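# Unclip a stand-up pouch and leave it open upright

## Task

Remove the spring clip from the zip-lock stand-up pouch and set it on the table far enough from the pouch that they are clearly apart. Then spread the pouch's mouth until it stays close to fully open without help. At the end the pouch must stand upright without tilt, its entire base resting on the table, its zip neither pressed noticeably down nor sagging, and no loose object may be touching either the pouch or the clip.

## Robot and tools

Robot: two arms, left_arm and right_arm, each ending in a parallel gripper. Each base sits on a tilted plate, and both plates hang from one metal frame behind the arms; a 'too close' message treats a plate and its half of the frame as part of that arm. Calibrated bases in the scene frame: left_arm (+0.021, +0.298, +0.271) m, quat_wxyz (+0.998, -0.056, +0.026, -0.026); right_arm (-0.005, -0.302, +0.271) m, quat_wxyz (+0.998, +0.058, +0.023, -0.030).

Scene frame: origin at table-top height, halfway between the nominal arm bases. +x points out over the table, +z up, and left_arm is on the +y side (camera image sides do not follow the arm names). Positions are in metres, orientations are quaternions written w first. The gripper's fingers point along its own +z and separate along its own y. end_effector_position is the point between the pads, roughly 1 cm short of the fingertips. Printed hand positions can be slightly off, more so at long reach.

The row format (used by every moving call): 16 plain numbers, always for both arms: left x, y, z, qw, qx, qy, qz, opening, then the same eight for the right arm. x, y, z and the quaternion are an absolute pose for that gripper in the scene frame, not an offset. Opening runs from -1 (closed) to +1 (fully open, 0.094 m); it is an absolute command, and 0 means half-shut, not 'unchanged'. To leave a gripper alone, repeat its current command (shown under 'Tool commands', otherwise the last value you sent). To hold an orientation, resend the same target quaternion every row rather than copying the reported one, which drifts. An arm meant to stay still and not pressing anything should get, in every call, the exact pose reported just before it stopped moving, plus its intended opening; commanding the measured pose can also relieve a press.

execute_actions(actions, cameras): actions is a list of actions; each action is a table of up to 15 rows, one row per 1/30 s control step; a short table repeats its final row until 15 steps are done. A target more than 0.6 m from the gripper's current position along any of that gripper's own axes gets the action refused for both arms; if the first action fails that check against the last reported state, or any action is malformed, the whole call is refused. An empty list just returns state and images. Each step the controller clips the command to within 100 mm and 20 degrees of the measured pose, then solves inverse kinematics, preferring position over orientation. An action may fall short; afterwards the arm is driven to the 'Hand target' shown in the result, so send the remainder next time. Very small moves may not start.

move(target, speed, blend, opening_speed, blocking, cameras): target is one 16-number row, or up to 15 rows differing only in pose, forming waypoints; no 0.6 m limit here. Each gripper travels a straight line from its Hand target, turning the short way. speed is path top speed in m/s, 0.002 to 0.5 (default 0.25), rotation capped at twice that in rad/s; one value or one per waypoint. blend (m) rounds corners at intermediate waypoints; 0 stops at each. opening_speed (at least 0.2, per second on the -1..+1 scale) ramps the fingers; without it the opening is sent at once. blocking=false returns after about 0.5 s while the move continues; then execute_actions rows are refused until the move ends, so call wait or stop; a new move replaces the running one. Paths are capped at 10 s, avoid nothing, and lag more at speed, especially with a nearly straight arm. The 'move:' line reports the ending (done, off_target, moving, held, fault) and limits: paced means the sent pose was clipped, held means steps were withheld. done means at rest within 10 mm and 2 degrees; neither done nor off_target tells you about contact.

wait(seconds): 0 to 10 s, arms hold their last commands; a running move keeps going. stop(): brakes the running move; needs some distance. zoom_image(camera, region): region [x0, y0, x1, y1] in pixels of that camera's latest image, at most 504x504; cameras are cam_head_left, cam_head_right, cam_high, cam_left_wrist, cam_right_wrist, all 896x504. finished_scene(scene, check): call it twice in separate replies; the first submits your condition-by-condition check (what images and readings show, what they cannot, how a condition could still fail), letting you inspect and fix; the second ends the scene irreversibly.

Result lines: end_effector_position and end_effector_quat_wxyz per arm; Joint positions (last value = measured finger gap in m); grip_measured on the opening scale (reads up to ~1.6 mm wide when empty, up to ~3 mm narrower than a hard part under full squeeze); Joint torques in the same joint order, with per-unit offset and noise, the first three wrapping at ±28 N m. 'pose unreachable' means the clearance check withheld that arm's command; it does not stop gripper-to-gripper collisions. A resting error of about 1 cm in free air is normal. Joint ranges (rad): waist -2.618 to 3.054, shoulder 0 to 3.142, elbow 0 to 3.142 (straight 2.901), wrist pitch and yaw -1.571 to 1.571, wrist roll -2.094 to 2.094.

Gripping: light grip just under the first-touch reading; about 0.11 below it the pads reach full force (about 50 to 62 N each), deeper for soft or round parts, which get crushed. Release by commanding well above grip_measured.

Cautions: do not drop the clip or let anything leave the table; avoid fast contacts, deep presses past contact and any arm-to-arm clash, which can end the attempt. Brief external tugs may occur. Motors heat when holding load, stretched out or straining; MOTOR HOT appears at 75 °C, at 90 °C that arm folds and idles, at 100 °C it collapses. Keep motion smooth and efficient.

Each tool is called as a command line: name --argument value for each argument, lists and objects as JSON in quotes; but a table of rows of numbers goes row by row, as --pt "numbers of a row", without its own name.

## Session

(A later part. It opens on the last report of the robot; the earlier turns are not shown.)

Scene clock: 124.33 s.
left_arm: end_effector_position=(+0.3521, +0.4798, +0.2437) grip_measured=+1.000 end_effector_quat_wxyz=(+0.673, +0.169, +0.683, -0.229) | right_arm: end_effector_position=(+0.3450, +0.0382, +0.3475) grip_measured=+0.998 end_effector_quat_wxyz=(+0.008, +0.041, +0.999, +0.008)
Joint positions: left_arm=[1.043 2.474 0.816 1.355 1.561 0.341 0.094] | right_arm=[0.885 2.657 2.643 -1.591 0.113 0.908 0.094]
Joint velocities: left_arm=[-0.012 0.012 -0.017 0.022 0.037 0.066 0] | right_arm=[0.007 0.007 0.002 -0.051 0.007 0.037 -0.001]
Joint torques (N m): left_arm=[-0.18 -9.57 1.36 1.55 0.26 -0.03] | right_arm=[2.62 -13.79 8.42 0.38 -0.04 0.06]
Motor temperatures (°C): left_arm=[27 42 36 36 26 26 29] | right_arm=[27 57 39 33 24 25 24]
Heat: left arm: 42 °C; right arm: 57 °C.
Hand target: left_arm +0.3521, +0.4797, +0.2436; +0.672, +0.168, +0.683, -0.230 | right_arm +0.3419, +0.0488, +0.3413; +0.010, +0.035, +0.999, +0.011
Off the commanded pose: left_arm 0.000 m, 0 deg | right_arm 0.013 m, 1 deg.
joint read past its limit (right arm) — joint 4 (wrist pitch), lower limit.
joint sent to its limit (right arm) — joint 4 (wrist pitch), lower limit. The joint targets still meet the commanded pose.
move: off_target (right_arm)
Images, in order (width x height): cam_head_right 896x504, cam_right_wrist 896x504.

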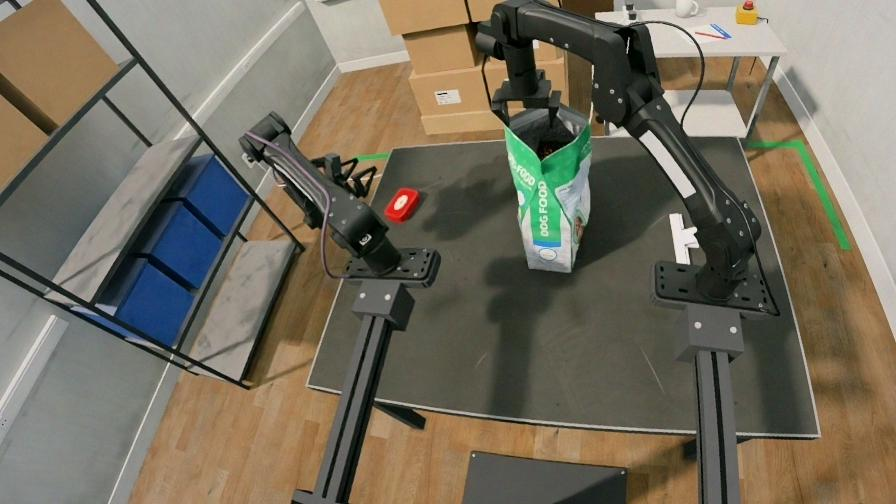

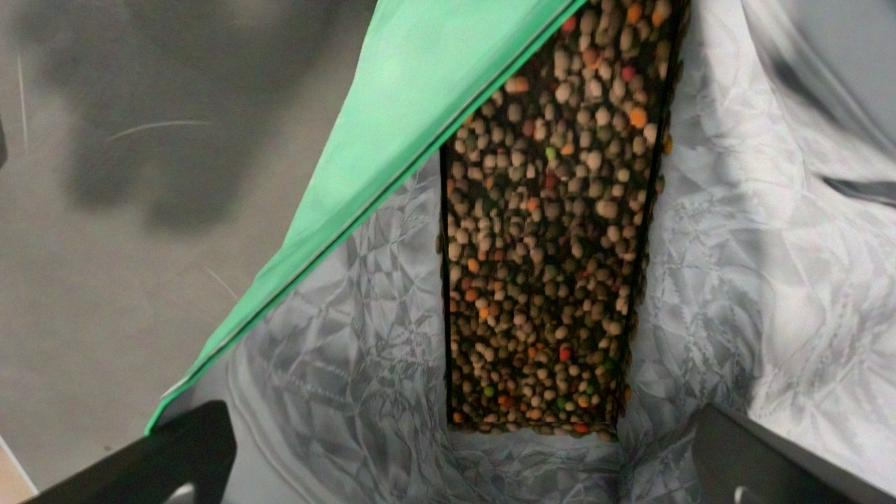

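move --target '[0.3521,0.4797,0.2436,0.673,0.168,0.683,-0.230,1,0.34,-0.01,0.355,0,0.035,0.9994,0,0.3]' --speed 0.08 --cameras '[]'

move --target '[0.3521,0.4797,0.2436,0.673,0.168,0.683,-0.230,1,0.335,-0.015,0.44,0.1,0.035,0.9944,0,-0.2]' --speed 0.1

zoom_image --camera "cam_high" --region '[340, 150, 540, 330]'

zoom_image --camera "cam_head_right" --region '[440, 70, 680, 290]'

Scene clock: 126.13 s.
left_arm: end_effector_position=(+0.3521, +0.4798, +0.2437) grip_measured=+1.000 end_effector_quat_wxyz=(+0.673, +0.169, +0.683, -0.229) | right_arm: end_effector_position=(+0.3382, -0.0094, +0.3401) grip_measured=+0.302 end_effector_quat_wxyz=(-0.014, +0.035, +0.999, -0.014)
Joint positions: left_arm=[1.043 2.474 0.816 1.355 1.561 0.341 0.094] | right_arm=[0.823 2.45 2.243 -1.454 0.113 0.841 0.061]
Joint velocities: left_arm=[0.012 0.007 -0.012 -0.007 -0.022 -0.037 0] | right_arm=[-0.007 -0.002 0.007 0.051 0.022 -0.037 0]
Joint torques (N m): left_arm=[-0.14 -9.59 1.35 1.55 0.26 -0.03] | right_arm=[1.18 -18.43 5.55 0.21 0 -0.03]
Motor temperatures (°C): left_arm=[27 42 36 36 26 26 29] | right_arm=[27 58 39 33 24 25 24]
Heat: left arm: 42 °C; right arm: 58 °C.
Hand target: left_arm +0.3521, +0.4797, +0.2436; +0.672, +0.168, +0.683, -0.230 | right_arm +0.3411, -0.0098, +0.3552; +0.000, +0.035, +0.999, +0.000
Off the commanded pose: left_arm 0.000 m, 0 deg | right_arm 0.015 m, 2 deg.
move: off_target (right_arm)
No camera images: "cameras" was empty.

Scene clock: 127.80 s.
left_arm: end_effector_position=(+0.3521, +0.4798, +0.2437) grip_measured=+1.000 end_effector_quat_wxyz=(+0.673, +0.169, +0.683, -0.229) | right_arm: end_effector_position=(+0.3333, -0.0134, +0.4198) grip_measured=-0.198 end_effector_quat_wxyz=(+0.079, +0.032, +0.996, -0.010)
Joint positions: left_arm=[1.043 2.474 0.816 1.355 1.561 0.341 0.094] | right_arm=[0.895 2.296 2.276 -1.519 0.243 0.887 0.038]
Joint velocities: left_arm=[-0.002 -0.007 0.007 -0.037 -0.051 -0.022 0] | right_arm=[-0.002 0.007 -0.002 0.037 -0.037 0.051 -0.001]
Joint torques (N m): left_arm=[-0.16 -9.61 1.39 1.55 0.26 -0.02] | right_arm=[1.7 -16.5 8.27 0.27 0.25 0.08]
Motor temperatures (°C): left_arm=[27 42 36 36 26 26 29] | right_arm=[27 59 39 33 24 25 24]
Heat: left arm: 42 °C; right arm: 59 °C.
Hand target: left_arm +0.3521, +0.4797, +0.2436; +0.672, +0.168, +0.683, -0.230 | right_arm +0.3345, -0.0154, +0.4397; +0.100, +0.035, +0.994, +0.000
Off the commanded pose: left_arm 0.000 m, 0 deg | right_arm 0.020 m, 3 deg.
move: off_target (right_arm)

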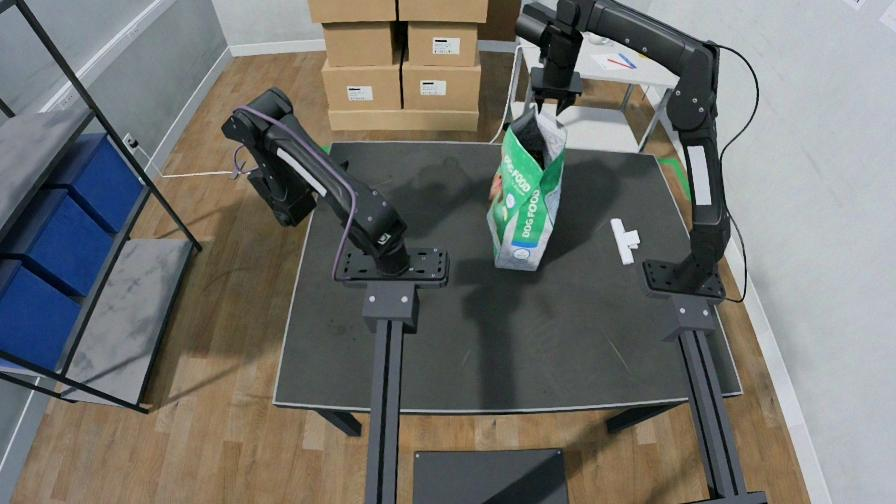

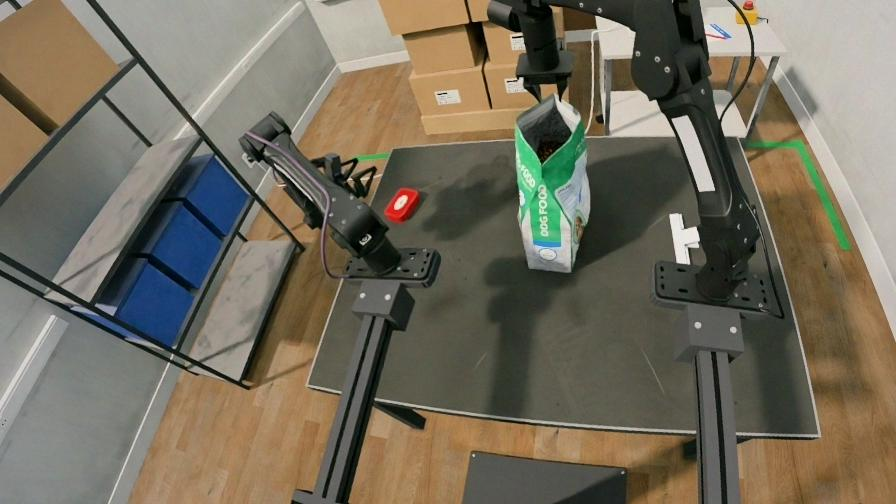

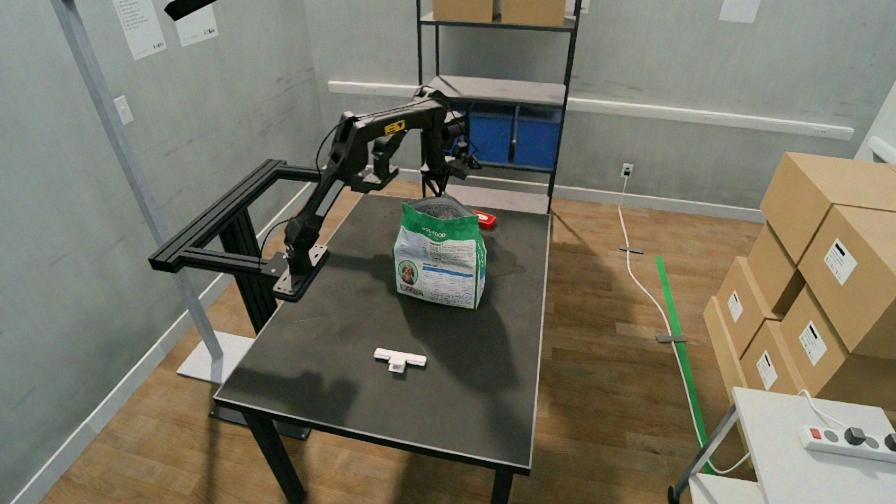

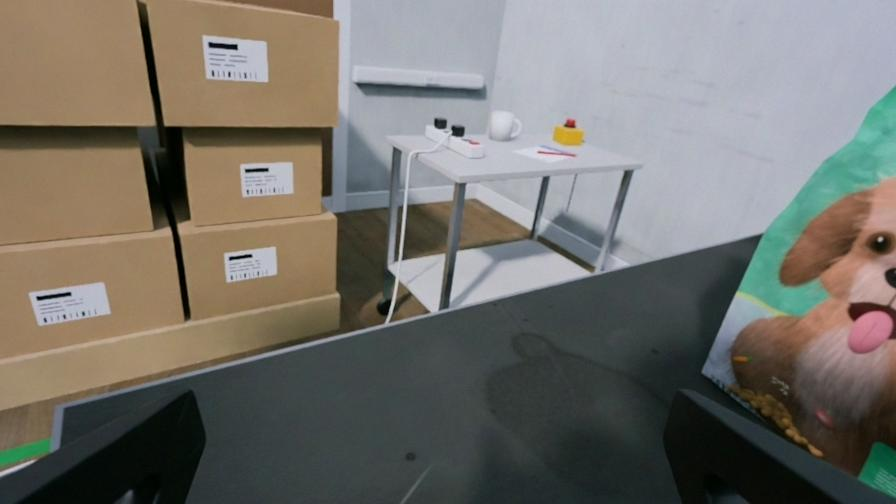

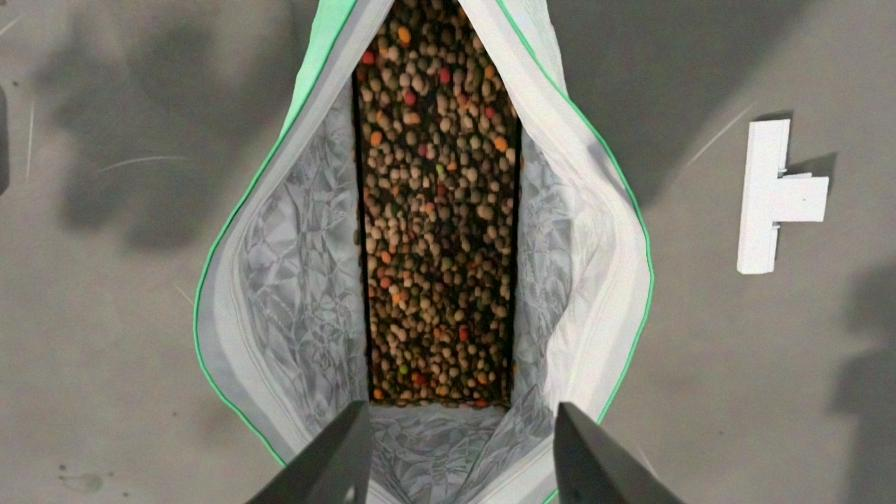

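Scaled by 2.520 from the camera's 896x504 image, which has a finer 1280x720 frame.

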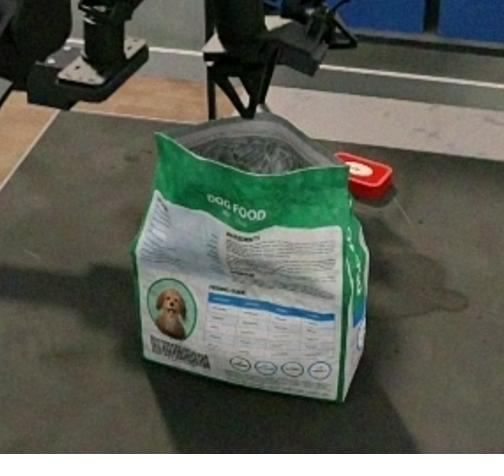

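Scaled by 2.100 from the camera's 896x504 image, which has a finer 1280x720 frame.

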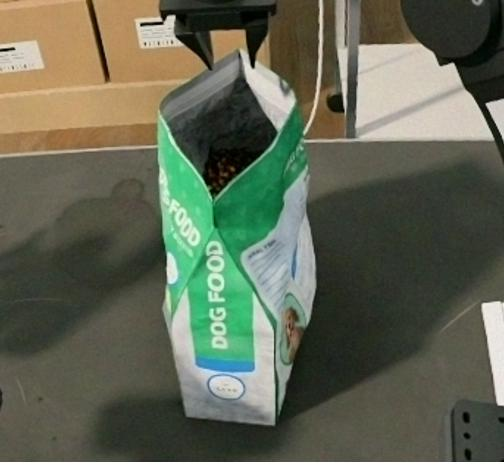

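move --target '[0.3521,0.4797,0.2436,0.673,0.168,0.683,-0.230,1,0.31,-0.02,0.475,0.22,0.034,0.975,0,-0.2]' --speed 0.15 --cameras '["cam_right_wrist"]'

wait --seconds 3 --cameras '["cam_right_wrist","cam_head_right","cam_high"]'

Scene clock: 129.67 s.
left_arm: end_effector_position=(+0.3521, +0.4798, +0.2437) grip_measured=+1.000 end_effector_quat_wxyz=(+0.673, +0.169, +0.683, -0.229) | right_arm: end_effector_position=(+0.3095, -0.0164, +0.4624) grip_measured=-0.198 end_effector_quat_wxyz=(+0.202, +0.029, +0.979, -0.008)
Joint positions: left_arm=[1.043 2.474 0.816 1.355 1.561 0.341 0.094] | right_arm=[1.022 2.056 1.999 -1.358 0.446 0.961 0.038]
Joint velocities: left_arm=[0.002 0.017 0.007 -0.022 0.022 -0.037 0] | right_arm=[-0.012 0.002 -0.007 0.022 -0.051 -0.037 0]
Joint torques (N m): left_arm=[-0.2 -9.57 1.35 1.55 0.26 -0.03] | right_arm=[1.35 -14.65 5.78 0.81 0.39 0.08]
Motor temperatures (°C): left_arm=[27 42 36 36 26 26 29] | right_arm=[27 59 39 32 24 25 24]
Heat: left arm: 42 °C; right arm: 59 °C.
Hand target: left_arm +0.3521, +0.4797, +0.2436; +0.672, +0.168, +0.683, -0.230 | right_arm +0.3102, -0.0203, +0.4753; +0.220, +0.035, +0.975, +0.000
Off the commanded pose: left_arm 0.000 m, 0 deg | right_arm 0.013 m, 2 deg.
move: off_target (right_arm)
Images, in order (width x height): cam_right_wrist 896x504.

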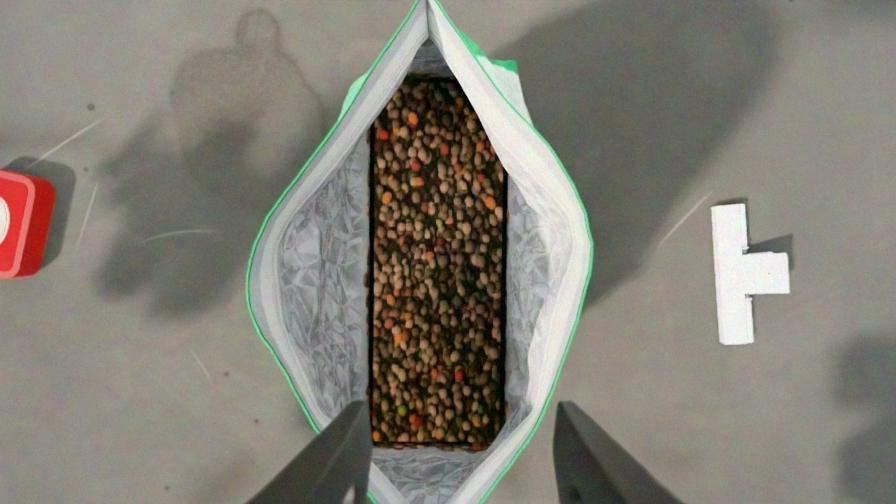

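Scene clock: 132.67 s.
left_arm: end_effector_position=(+0.3521, +0.4798, +0.2437) grip_measured=+1.000 end_effector_quat_wxyz=(+0.673, +0.169, +0.683, -0.229) | right_arm: end_effector_position=(+0.3098, -0.0163, +0.4625) grip_measured=-0.198 end_effector_quat_wxyz=(+0.203, +0.029, +0.979, -0.008)
Joint positions: left_arm=[1.043 2.474 0.816 1.355 1.561 0.341 0.094] | right_arm=[1.022 2.056 1.999 -1.357 0.447 0.962 0.038]
Joint velocities: left_arm=[0.017 0.022 -0.002 -0.022 -0.095 -0.007 0] | right_arm=[0.007 -0.007 -0.007 -0.007 -0.022 -0.007 0]
Joint torques (N m): left_arm=[-0.16 -9.59 1.35 1.55 0.27 -0.02] | right_arm=[1.29 -14.67 5.81 0.8 0.4 0.07]
Motor temperatures (°C): left_arm=[27 42 36 36 26 26 29] | right_arm=[27 57 39 32 24 25 24]
Heat: left arm: 42 °C; right arm: 57 °C.
Hand target: left_arm +0.3521, +0.4797, +0.2436; +0.672, +0.168, +0.683, -0.230 | right_arm +0.3103, -0.0203, +0.4754; +0.220, +0.035, +0.975, +0.000
Tool commands: left_gripper/opening=+1.0 right_gripper/opening=-0.2
Off the commanded pose: left_arm 0.000 m, 0 deg | right_arm 0.013 m, 2 deg.
wait: 3.00 s; at rest by 0.17 s
Images, in order (width x height): cam_head_right 896x504, cam_high 896x504, cam_right_wrist 896x504.

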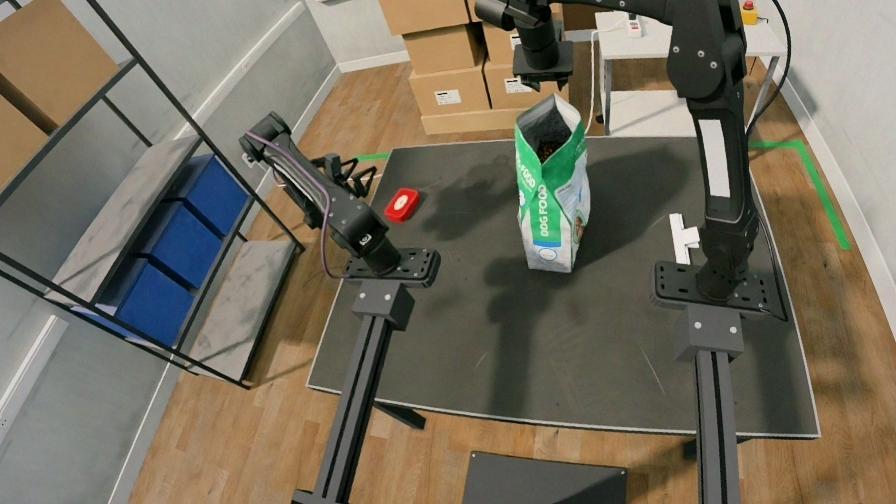

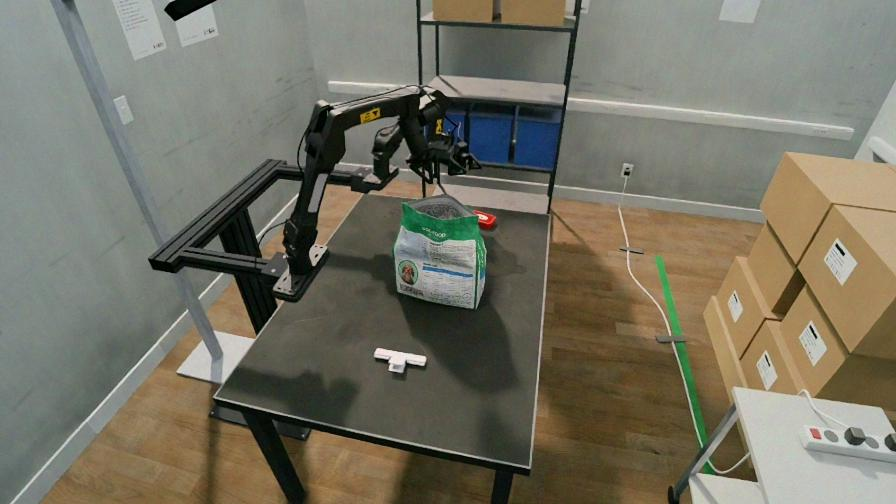

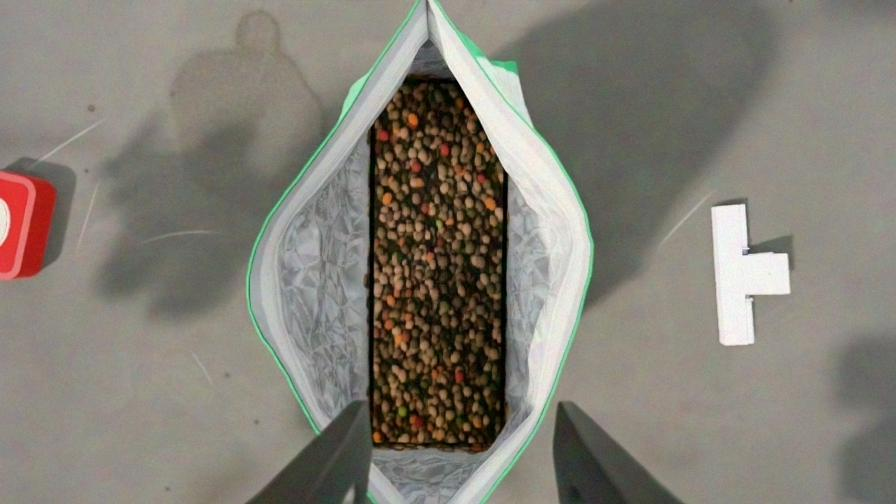

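move --pt "0.3521 0.4797 0.2436 0.673 0.168 0.683 -0.230 1 0.345 -0.01 0.40 0.03 0.035 0.9994 0 0.4" --pt "0.3521 0.4797 0.2436 0.673 0.168 0.683 -0.230 1 0.345 -0.01 0.338 0 0.035 0.9994 0 0.4" --speed 0.12 --cameras '["cam_right_wrist"]'

move --target '[0.3521,0.4797,0.2436,0.673,0.168,0.683,-0.230,1,0.345,-0.01,0.338,0,0.035,0.9994,0,1]' --opening_speed 0.8 --cameras '[]'

move --target '[0.3521,0.4797,0.2436,0.673,0.168,0.683,-0.230,1,0.345,-0.076,0.352,0,0.035,0.9994,0,1]' --speed 0.06 --cameras '["cam_right_wrist","cam_head_right"]'

move --target '[0.3521,0.4797,0.2436,0.673,0.168,0.683,-0.230,1,0.34,0.058,0.342,0.04,0.035,0.999,0,1]' --speed 0.06 --cameras '["cam_right_wrist","cam_head_right"]'

move --target '[0.3521,0.4797,0.2436,0.673,0.168,0.683,-0.230,1,0.34,-0.01,0.357,0,0.035,0.9994,0,0.3]' --speed 0.08 --cameras '[]'

move --pt "0.3521 0.4797 0.2436 0.673 0.168 0.683 -0.230 1 0.335 -0.015 0.435 0.08 0.035 0.996 0 -0.2" --pt "0.3521 0.4797 0.2436 0.673 0.168 0.683 -0.230 1 0.31 -0.02 0.475 0.22 0.034 0.975 0 -0.2" --speed 0.12

Scene clock: 136.27 s.
left_arm: end_effector_position=(+0.3521, +0.4798, +0.2437) grip_measured=+1.000 end_effector_quat_wxyz=(+0.673, +0.169, +0.683, -0.229) | right_arm: end_effector_position=(+0.3457, -0.0105, +0.3474) grip_measured=+0.398 end_effector_quat_wxyz=(+0.008, +0.037, +0.999, +0.003)
Joint positions: left_arm=[1.043 2.474 0.816 1.355 1.561 0.341 0.094] | right_arm=[0.815 2.399 2.184 -1.39 0.121 0.83 0.066]
Joint velocities: left_arm=[-0.007 -0.012 0.007 0.037 -0.037 0.022 0] | right_arm=[-0.002 -0.007 -0.002 -0.007 -0.037 0.022 0]
Joint torques (N m): left_arm=[-0.16 -9.57 1.37 1.55 0.27 -0.02] | right_arm=[1.03 -13.07 5.98 0.33 -0.08 -0.03]
Motor temperatures (°C): left_arm=[27 42 36 36 26 26 29] | right_arm=[26 56 39 32 24 25 24]
Heat: left arm: 42 °C; right arm: 56 °C.
Hand target: left_arm +0.3521, +0.4797, +0.2436; +0.672, +0.168, +0.683, -0.230 | right_arm +0.3449, -0.0097, +0.3376; -0.001, +0.034, +0.999, +0.000
Off the commanded pose: left_arm 0.000 m, 0 deg | right_arm 0.009 m, 1 deg.
move: done
Images, in order (width x height): cam_right_wrist 896x504.

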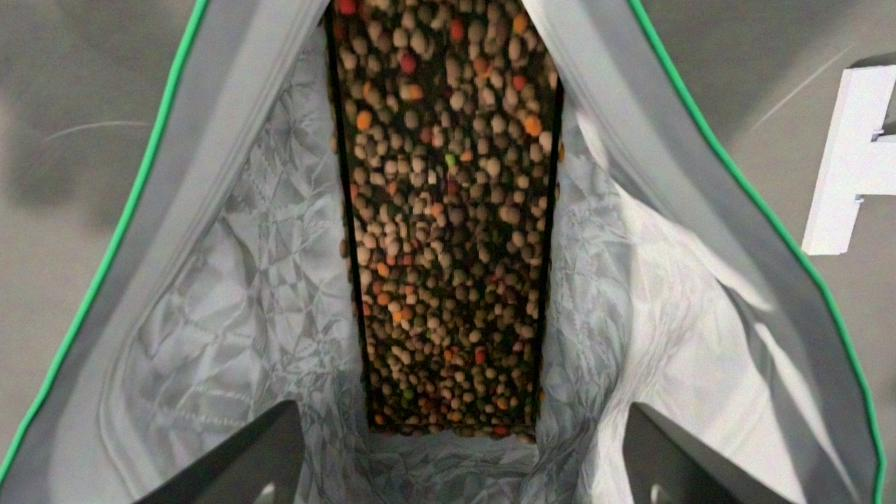

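Scene clock: 137.23 s.
left_arm: end_effector_position=(+0.3521, +0.4798, +0.2437) grip_measured=+1.000 end_effector_quat_wxyz=(+0.673, +0.169, +0.683, -0.229) | right_arm: end_effector_position=(+0.3458, -0.0103, +0.3474) grip_measured=+0.998 end_effector_quat_wxyz=(+0.008, +0.037, +0.999, +0.003)
Joint positions: left_arm=[1.043 2.474 0.816 1.355 1.561 0.341 0.094] | right_arm=[0.815 2.399 2.184 -1.389 0.12 0.83 0.094]
Joint velocities: left_arm=[0.017 -0.007 -0.002 -0.066 -0.095 -0.095 0] | right_arm=[0.002 -0.002 0.002 -0.066 -0.007 0.022 0]
Joint torques (N m): left_arm=[-0.13 -9.57 1.35 1.55 0.26 -0.03] | right_arm=[1.05 -13.29 5.76 0.33 -0.07 -0.02]
Motor temperatures (°C): left_arm=[27 42 36 36 26 26 29] | right_arm=[26 56 38 32 24 25 24]
Heat: left arm: 42 °C; right arm: 56 °C.
Hand target: left_arm +0.3521, +0.4797, +0.2436; +0.672, +0.168, +0.683, -0.230 | right_arm +0.3449, -0.0101, +0.3381; +0.000, +0.035, +0.999, +0.000
Off the commanded pose: left_arm 0.000 m, 0 deg | right_arm 0.009 m, 1 deg.
move: done
No camera images: "cameras" was empty.

Scene clock: 138.90 s.
left_arm: end_effector_position=(+0.3521, +0.4798, +0.2437) grip_measured=+1.000 end_effector_quat_wxyz=(+0.673, +0.169, +0.683, -0.229) | right_arm: end_effector_position=(+0.3456, -0.0668, +0.3386) grip_measured=+0.998 end_effector_quat_wxyz=(-0.010, +0.033, +0.999, +0.000)
Joint positions: left_arm=[1.043 2.474 0.816 1.355 1.561 0.341 0.094] | right_arm=[0.71 2.247 1.916 -1.291 0.105 0.721 0.094]
Joint velocities: left_arm=[-0.007 0.002 -0.012 0.007 -0.081 -0.007 0] | right_arm=[0.002 0.002 -0.017 0.095 0.051 -0.007 0.001]
Joint torques (N m): left_arm=[-0.14 -9.57 1.37 1.54 0.26 -0.03] | right_arm=[0.58 -17.06 5.48 0.01 0.12 -0.04]
Motor temperatures (°C): left_arm=[27 42 36 36 26 26 29] | right_arm=[26 57 38 32 24 25 24]
Heat: left arm: 42 °C; right arm: 57 °C.
Hand target: left_arm +0.3521, +0.4797, +0.2436; +0.672, +0.168, +0.683, -0.230 | right_arm +0.3463, -0.0757, +0.3517; -0.001, +0.035, +0.999, +0.000
Off the commanded pose: left_arm 0.000 m, 0 deg | right_arm 0.016 m, 1 deg.
move: off_target (right_arm)
Images, in order (width x height): cam_head_right 896x504, cam_right_wrist 896x504.

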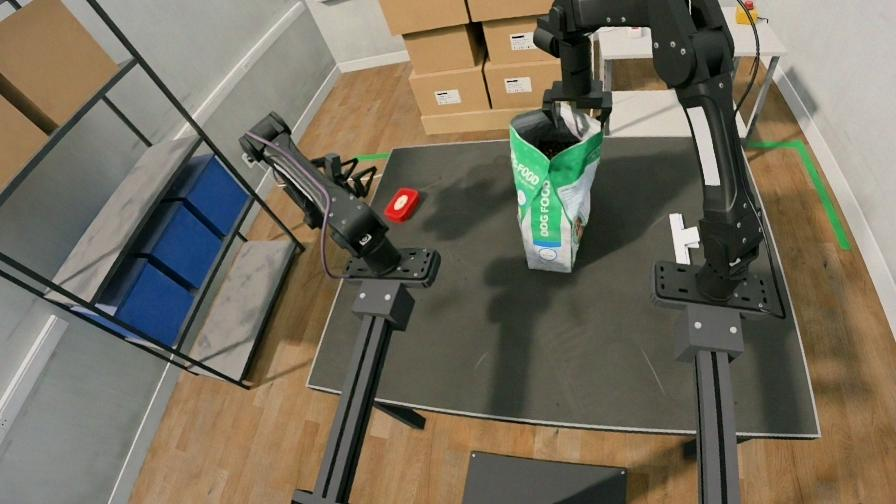

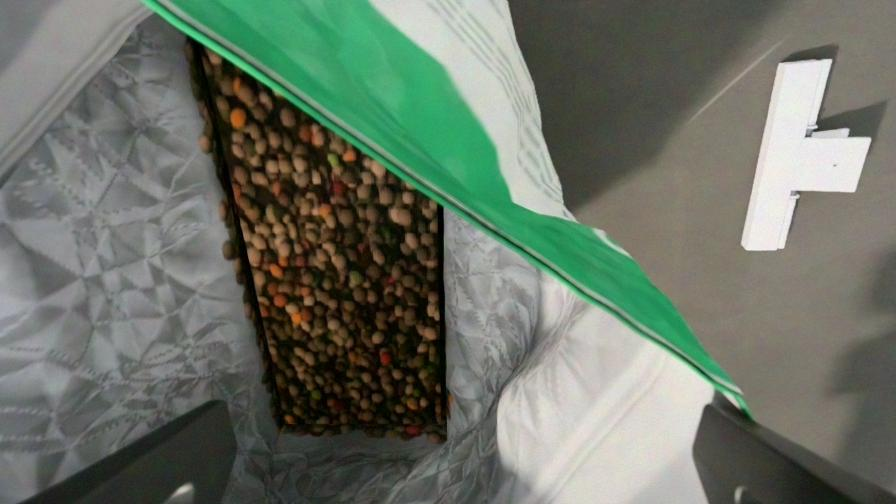

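Scene clock: 141.80 s.
left_arm: end_effector_position=(+0.3521, +0.4798, +0.2437) grip_measured=+1.000 end_effector_quat_wxyz=(+0.673, +0.169, +0.683, -0.229) | right_arm: end_effector_position=(+0.3391, +0.0475, +0.3488) grip_measured=+0.998 end_effector_quat_wxyz=(+0.038, +0.039, +0.999, -0.001)
Joint positions: left_arm=[1.043 2.474 0.816 1.355 1.561 0.341 0.094] | right_arm=[0.927 2.622 2.569 -1.534 0.17 0.943 0.094]
Joint velocities: left_arm=[0.007 0.017 -0.007 0.007 -0.022 0.007 0] | right_arm=[-0.017 -0.007 0.007 0.051 0.022 0.007 0]
Joint torques (N m): left_arm=[-0.12 -9.57 1.36 1.55 0.26 -0.02] | right_arm=[2.43 -13.53 8.51 0.43 0.04 0.07]
Motor temperatures (°C): left_arm=[27 42 36 35 26 26 29] | right_arm=[26 56 39 32 24 25 24]
Heat: left arm: 42 °C; right arm: 56 °C.
Hand target: left_arm +0.3521, +0.4797, +0.2436; +0.672, +0.168, +0.683, -0.230 | right_arm +0.3369, +0.0572, +0.3418; +0.041, +0.035, +0.999, +0.001
Off the commanded pose: left_arm 0.000 m, 0 deg | right_arm 0.013 m, 1 deg.
move: off_target (right_arm)
Images, in order (width x height): cam_head_right 896x504, cam_right_wrist 896x504.

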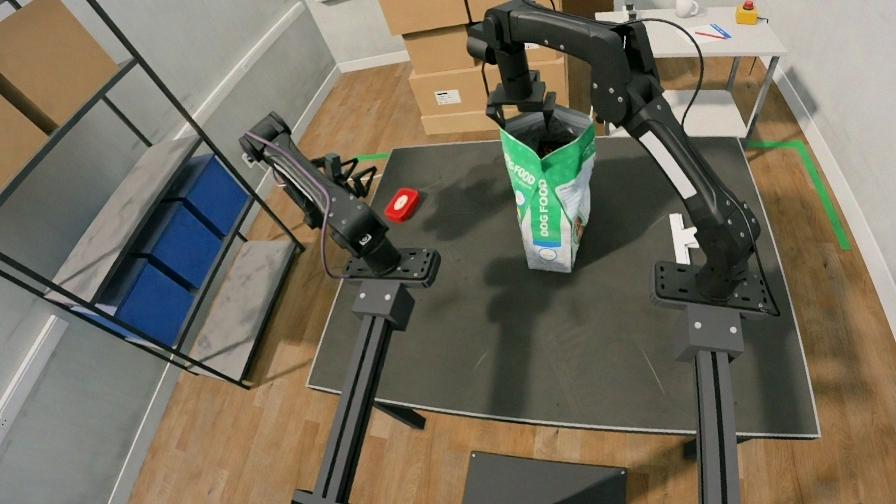

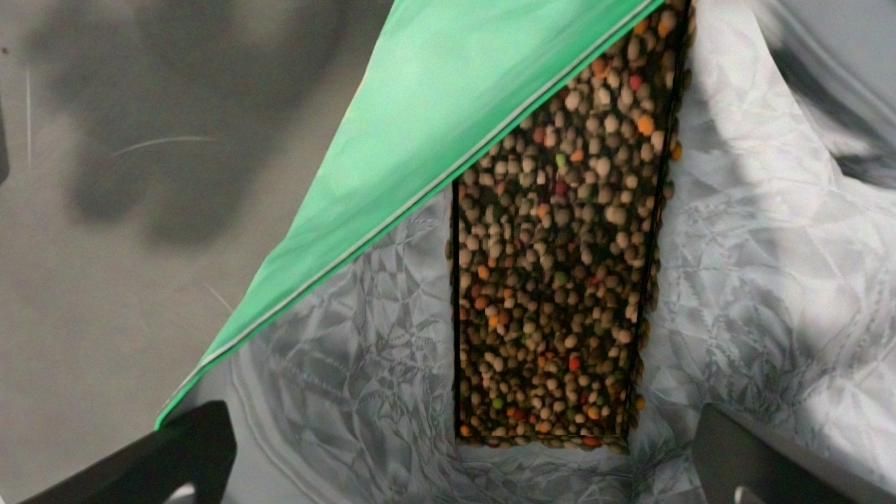

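Scene clock: 143.23 s.
left_arm: end_effector_position=(+0.3521, +0.4798, +0.2437) grip_measured=+1.000 end_effector_quat_wxyz=(+0.673, +0.169, +0.683, -0.229) | right_arm: end_effector_position=(+0.3395, -0.0110, +0.3405) grip_measured=+0.302 end_effector_quat_wxyz=(-0.013, +0.036, +0.999, -0.019)
Joint positions: left_arm=[1.043 2.474 0.816 1.355 1.561 0.341 0.094] | right_arm=[0.822 2.455 2.253 -1.463 0.121 0.842 0.061]
Joint velocities: left_arm=[0.002 0.002 -0.002 0.007 0.022 -0.037 0] | right_arm=[0.007 -0.012 0.007 -0.051 -0.022 0.051 0]
Joint torques (N m): left_arm=[-0.17 -9.58 1.37 1.54 0.26 -0.01] | right_arm=[1.29 -18.71 5.53 0.2 -0.08 -0.04]
Motor temperatures (°C): left_arm=[27 42 36 35 26 26 29] | right_arm=[26 57 38 32 24 25 24]
Heat: left arm: 42 °C; right arm: 57 °C.
Hand target: left_arm +0.3521, +0.4797, +0.2436; +0.672, +0.168, +0.683, -0.230 | right_arm +0.3411, -0.0099, +0.3568; -0.001, +0.035, +0.999, -0.001
Off the commanded pose: left_arm 0.000 m, 0 deg | right_arm 0.017 m, 3 deg.
move: off_target (right_arm)
No camera images: "cameras" was empty.

Scene clock: 145.83 s.
left_arm: end_effector_position=(+0.3521, +0.4798, +0.2437) grip_measured=+1.000 end_effector_quat_wxyz=(+0.673, +0.169, +0.683, -0.229) | right_arm: end_effector_position=(+0.3097, -0.0169, +0.4623) grip_measured=-0.198 end_effector_quat_wxyz=(+0.202, +0.029, +0.979, -0.008)
Joint positions: left_arm=[1.043 2.474 0.816 1.355 1.561 0.341 0.094] | right_arm=[1.021 2.056 1.998 -1.359 0.447 0.962 0.038]
Joint velocities: left_arm=[0.002 -0.012 0.017 -0.081 -0.022 0.022 0] | right_arm=[-0.007 0.007 0.012 -0.037 0.007 -0.037 0.001]
Joint torques (N m): left_arm=[-0.14 -9.61 1.33 1.55 0.26 -0.02] | right_arm=[1.39 -14.72 5.81 0.81 0.42 0.09]
Motor temperatures (°C): left_arm=[27 42 36 35 26 26 29] | right_arm=[26 58 38 32 24 25 24]
Heat: left arm: 42 °C; right arm: 58 °C.
Hand target: left_arm +0.3521, +0.4797, +0.2436; +0.672, +0.168, +0.683, -0.230 | right_arm +0.3100, -0.0205, +0.4754; +0.220, +0.035, +0.975, +0.000
Off the commanded pose: left_arm 0.000 m, 0 deg | right_arm 0.013 m, 2 deg.
move: off_target (right_arm)

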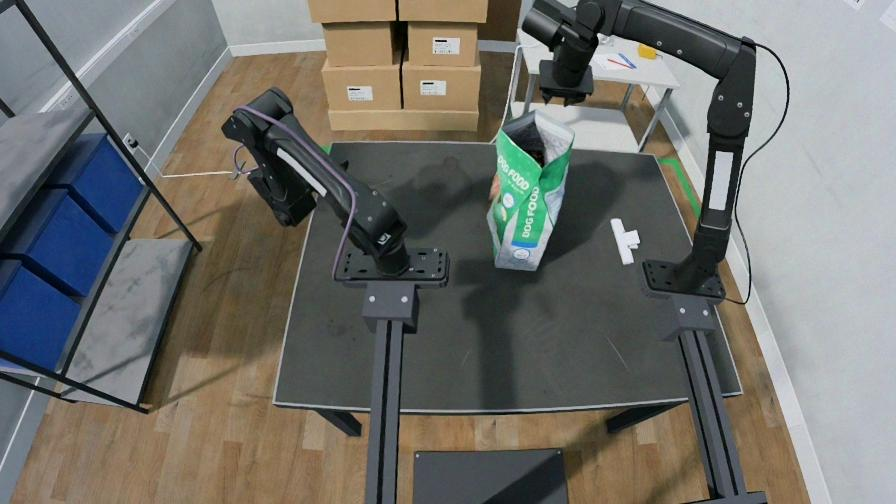

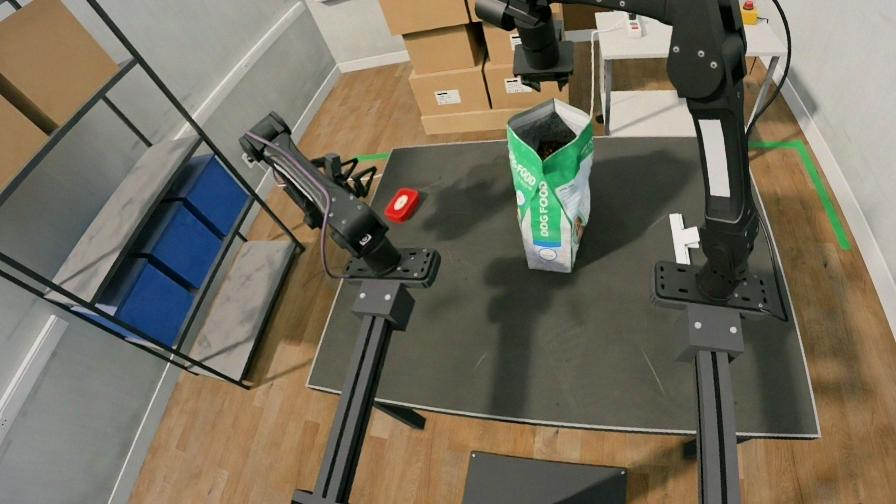

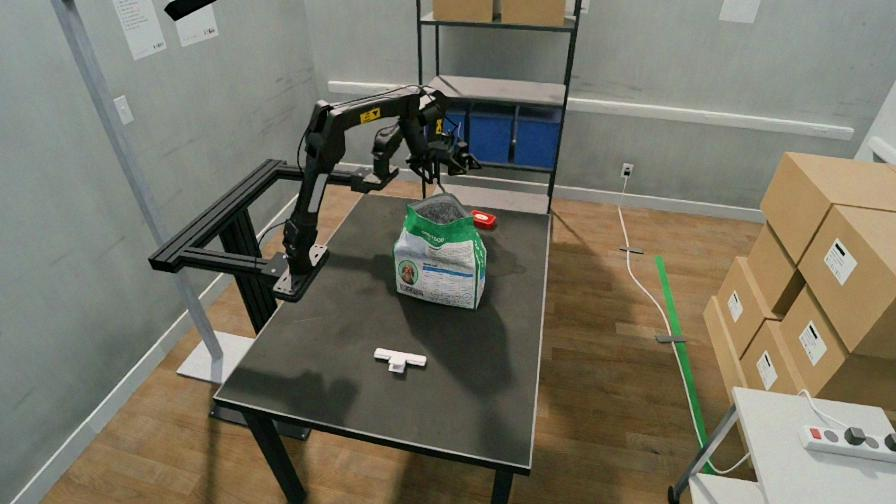

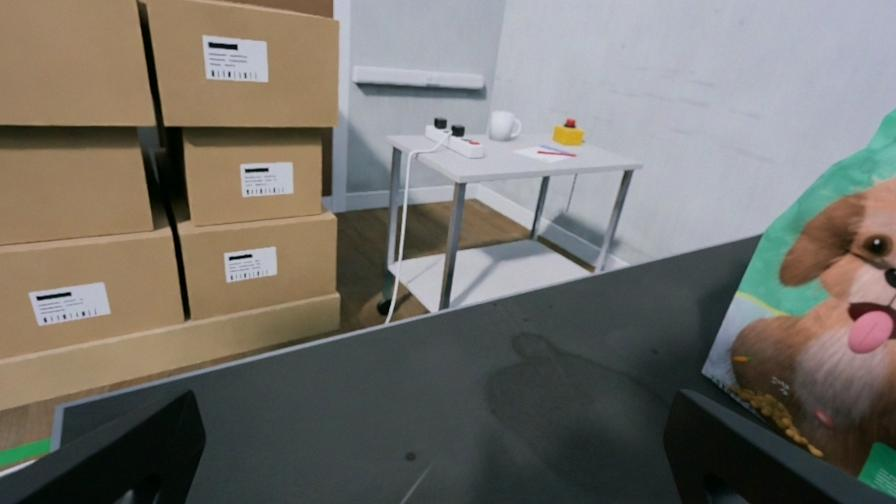

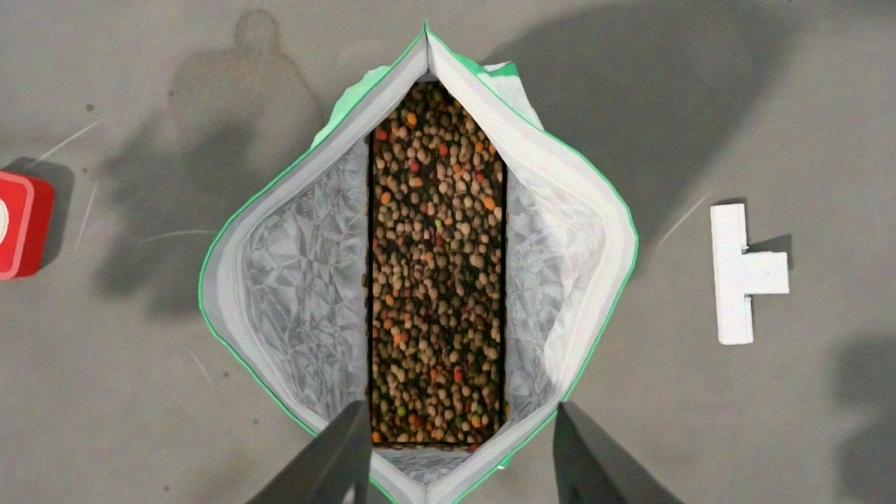

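move --pt "0.3521 0.4797 0.2436 0.673 0.168 0.683 -0.230 1 0.30 -0.12 0.48 0.22 0.034 0.975 0 -0.2" --pt "0.3521 0.4797 0.2436 0.673 0.168 0.683 -0.230 1 0.22 -0.26 0.44 0.22 0.034 0.975 0 -0.2" --speed 0.15

zoom_image --camera "cam_high" --region '[360, 160, 540, 330]'

zoom_image --camera "cam_head_right" --region '[440, 70, 680, 290]'

zoom_image --camera "cam_head_left" --region '[440, 80, 660, 290]'

Scene clock: 148.90 s.
left_arm: end_effector_position=(+0.3521, +0.4798, +0.2437) grip_measured=+1.000 end_effector_quat_wxyz=(+0.673, +0.169, +0.683, -0.229) | right_arm: end_effector_position=(+0.2249, -0.2614, +0.4426) grip_measured=-0.198 end_effector_quat_wxyz=(+0.218, +0.035, +0.975, -0.002)
Joint positions: left_arm=[1.043 2.474 0.816 1.355 1.561 0.341 0.094] | right_arm=[0.59 1.054 1.009 -1.158 0.349 0.51 0.038]
Joint velocities: left_arm=[0.002 -0.002 0.017 -0.022 -0.037 -0.066 0] | right_arm=[-0.012 0.012 -0.007 0.022 -0.037 -0.051 0]
Joint torques (N m): left_arm=[-0.14 -9.61 1.37 1.54 0.27 -0.03] | right_arm=[-0.21 -2.93 6 1.17 0.04 -0.02]
Motor temperatures (°C): left_arm=[27 42 35 35 26 26 29] | right_arm=[26 56 38 32 24 25 24]
Heat: left arm: 42 °C; right arm: 56 °C.
Hand target: left_arm +0.3521, +0.4797, +0.2436; +0.672, +0.168, +0.683, -0.230 | right_arm +0.2240, -0.2619, +0.4410; +0.219, +0.034, +0.975, +0.000
Off the commanded pose: left_arm 0.000 m, 0 deg | right_arm 0.006 m, 0 deg.
move: done

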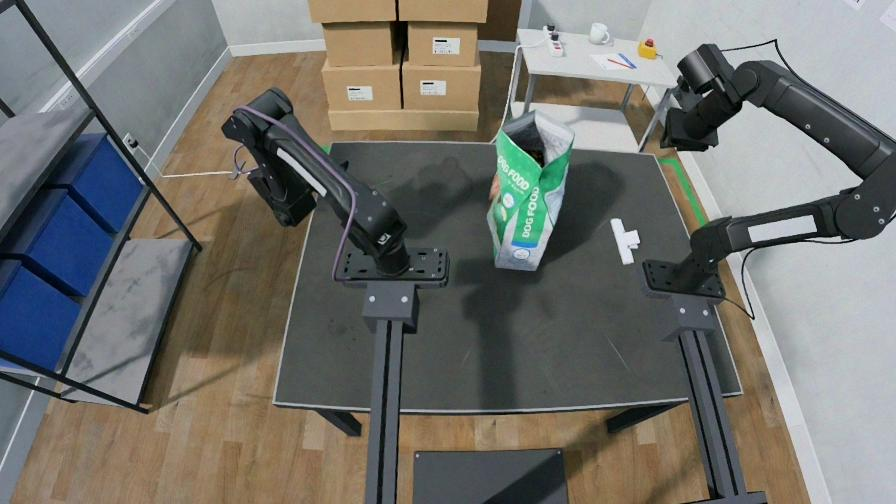

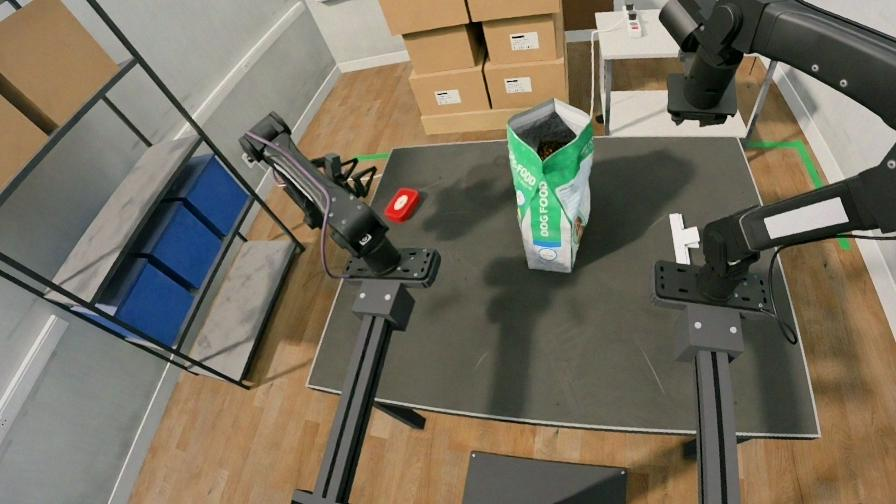

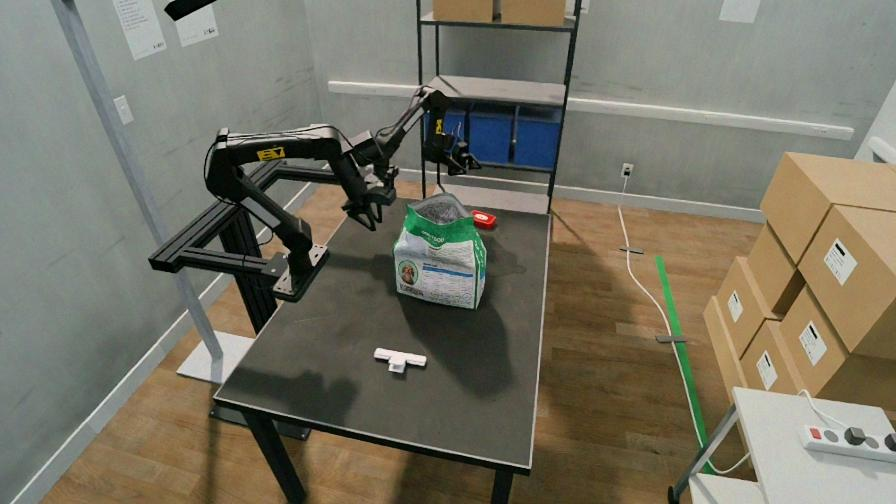

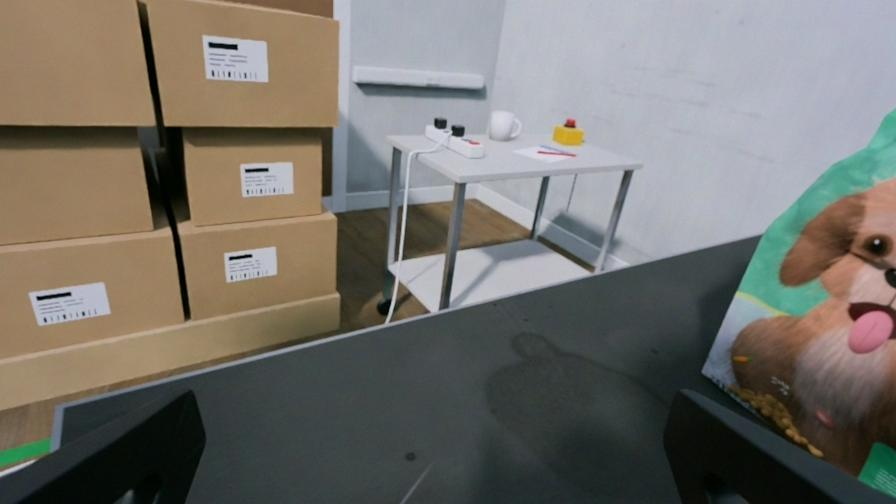

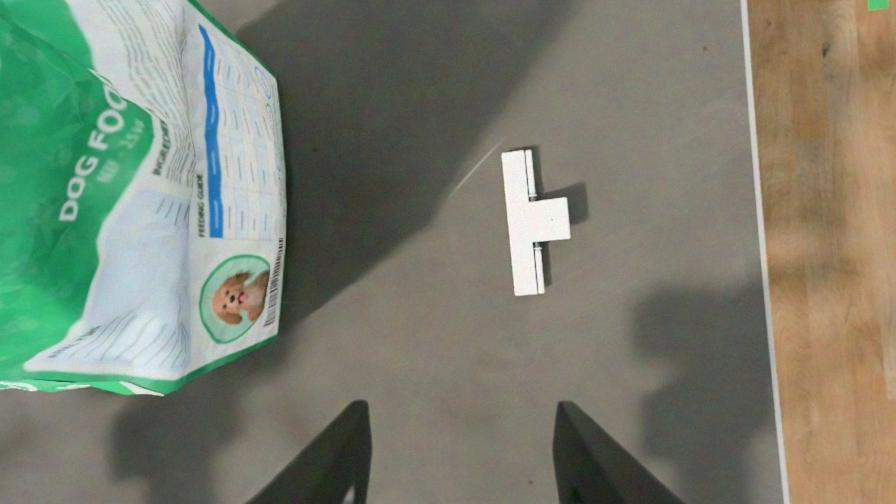

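Scaled by 2.800 from the camera's 896x504 image, which has a finer 1280x720 frame.

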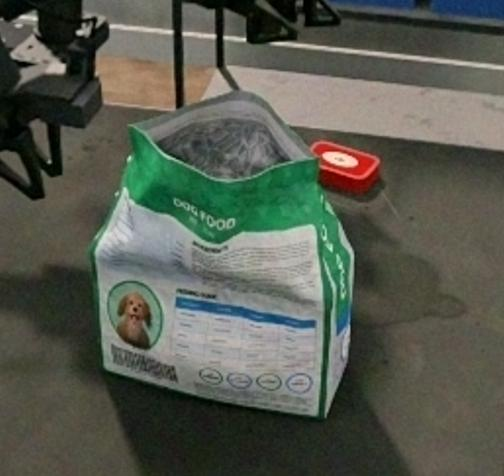

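Scaled by 2.100 from the camera's 896x504 image, which has a finer 1280x720 frame.

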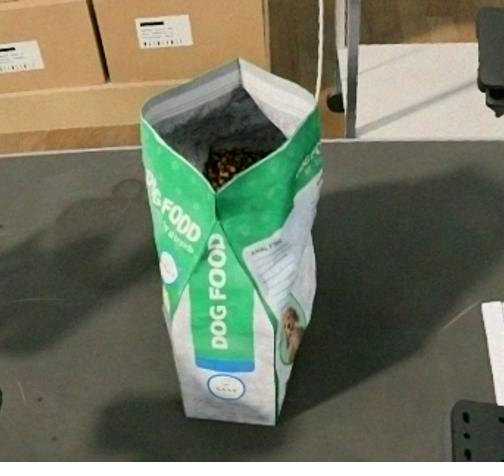

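Scaled by 2.291 from the camera's 896x504 image, which has a finer 1280x720 frame.

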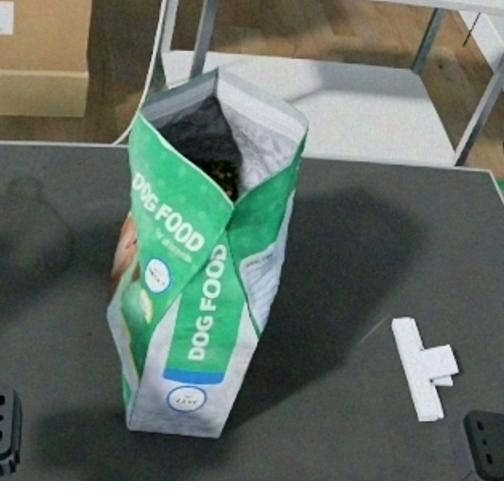

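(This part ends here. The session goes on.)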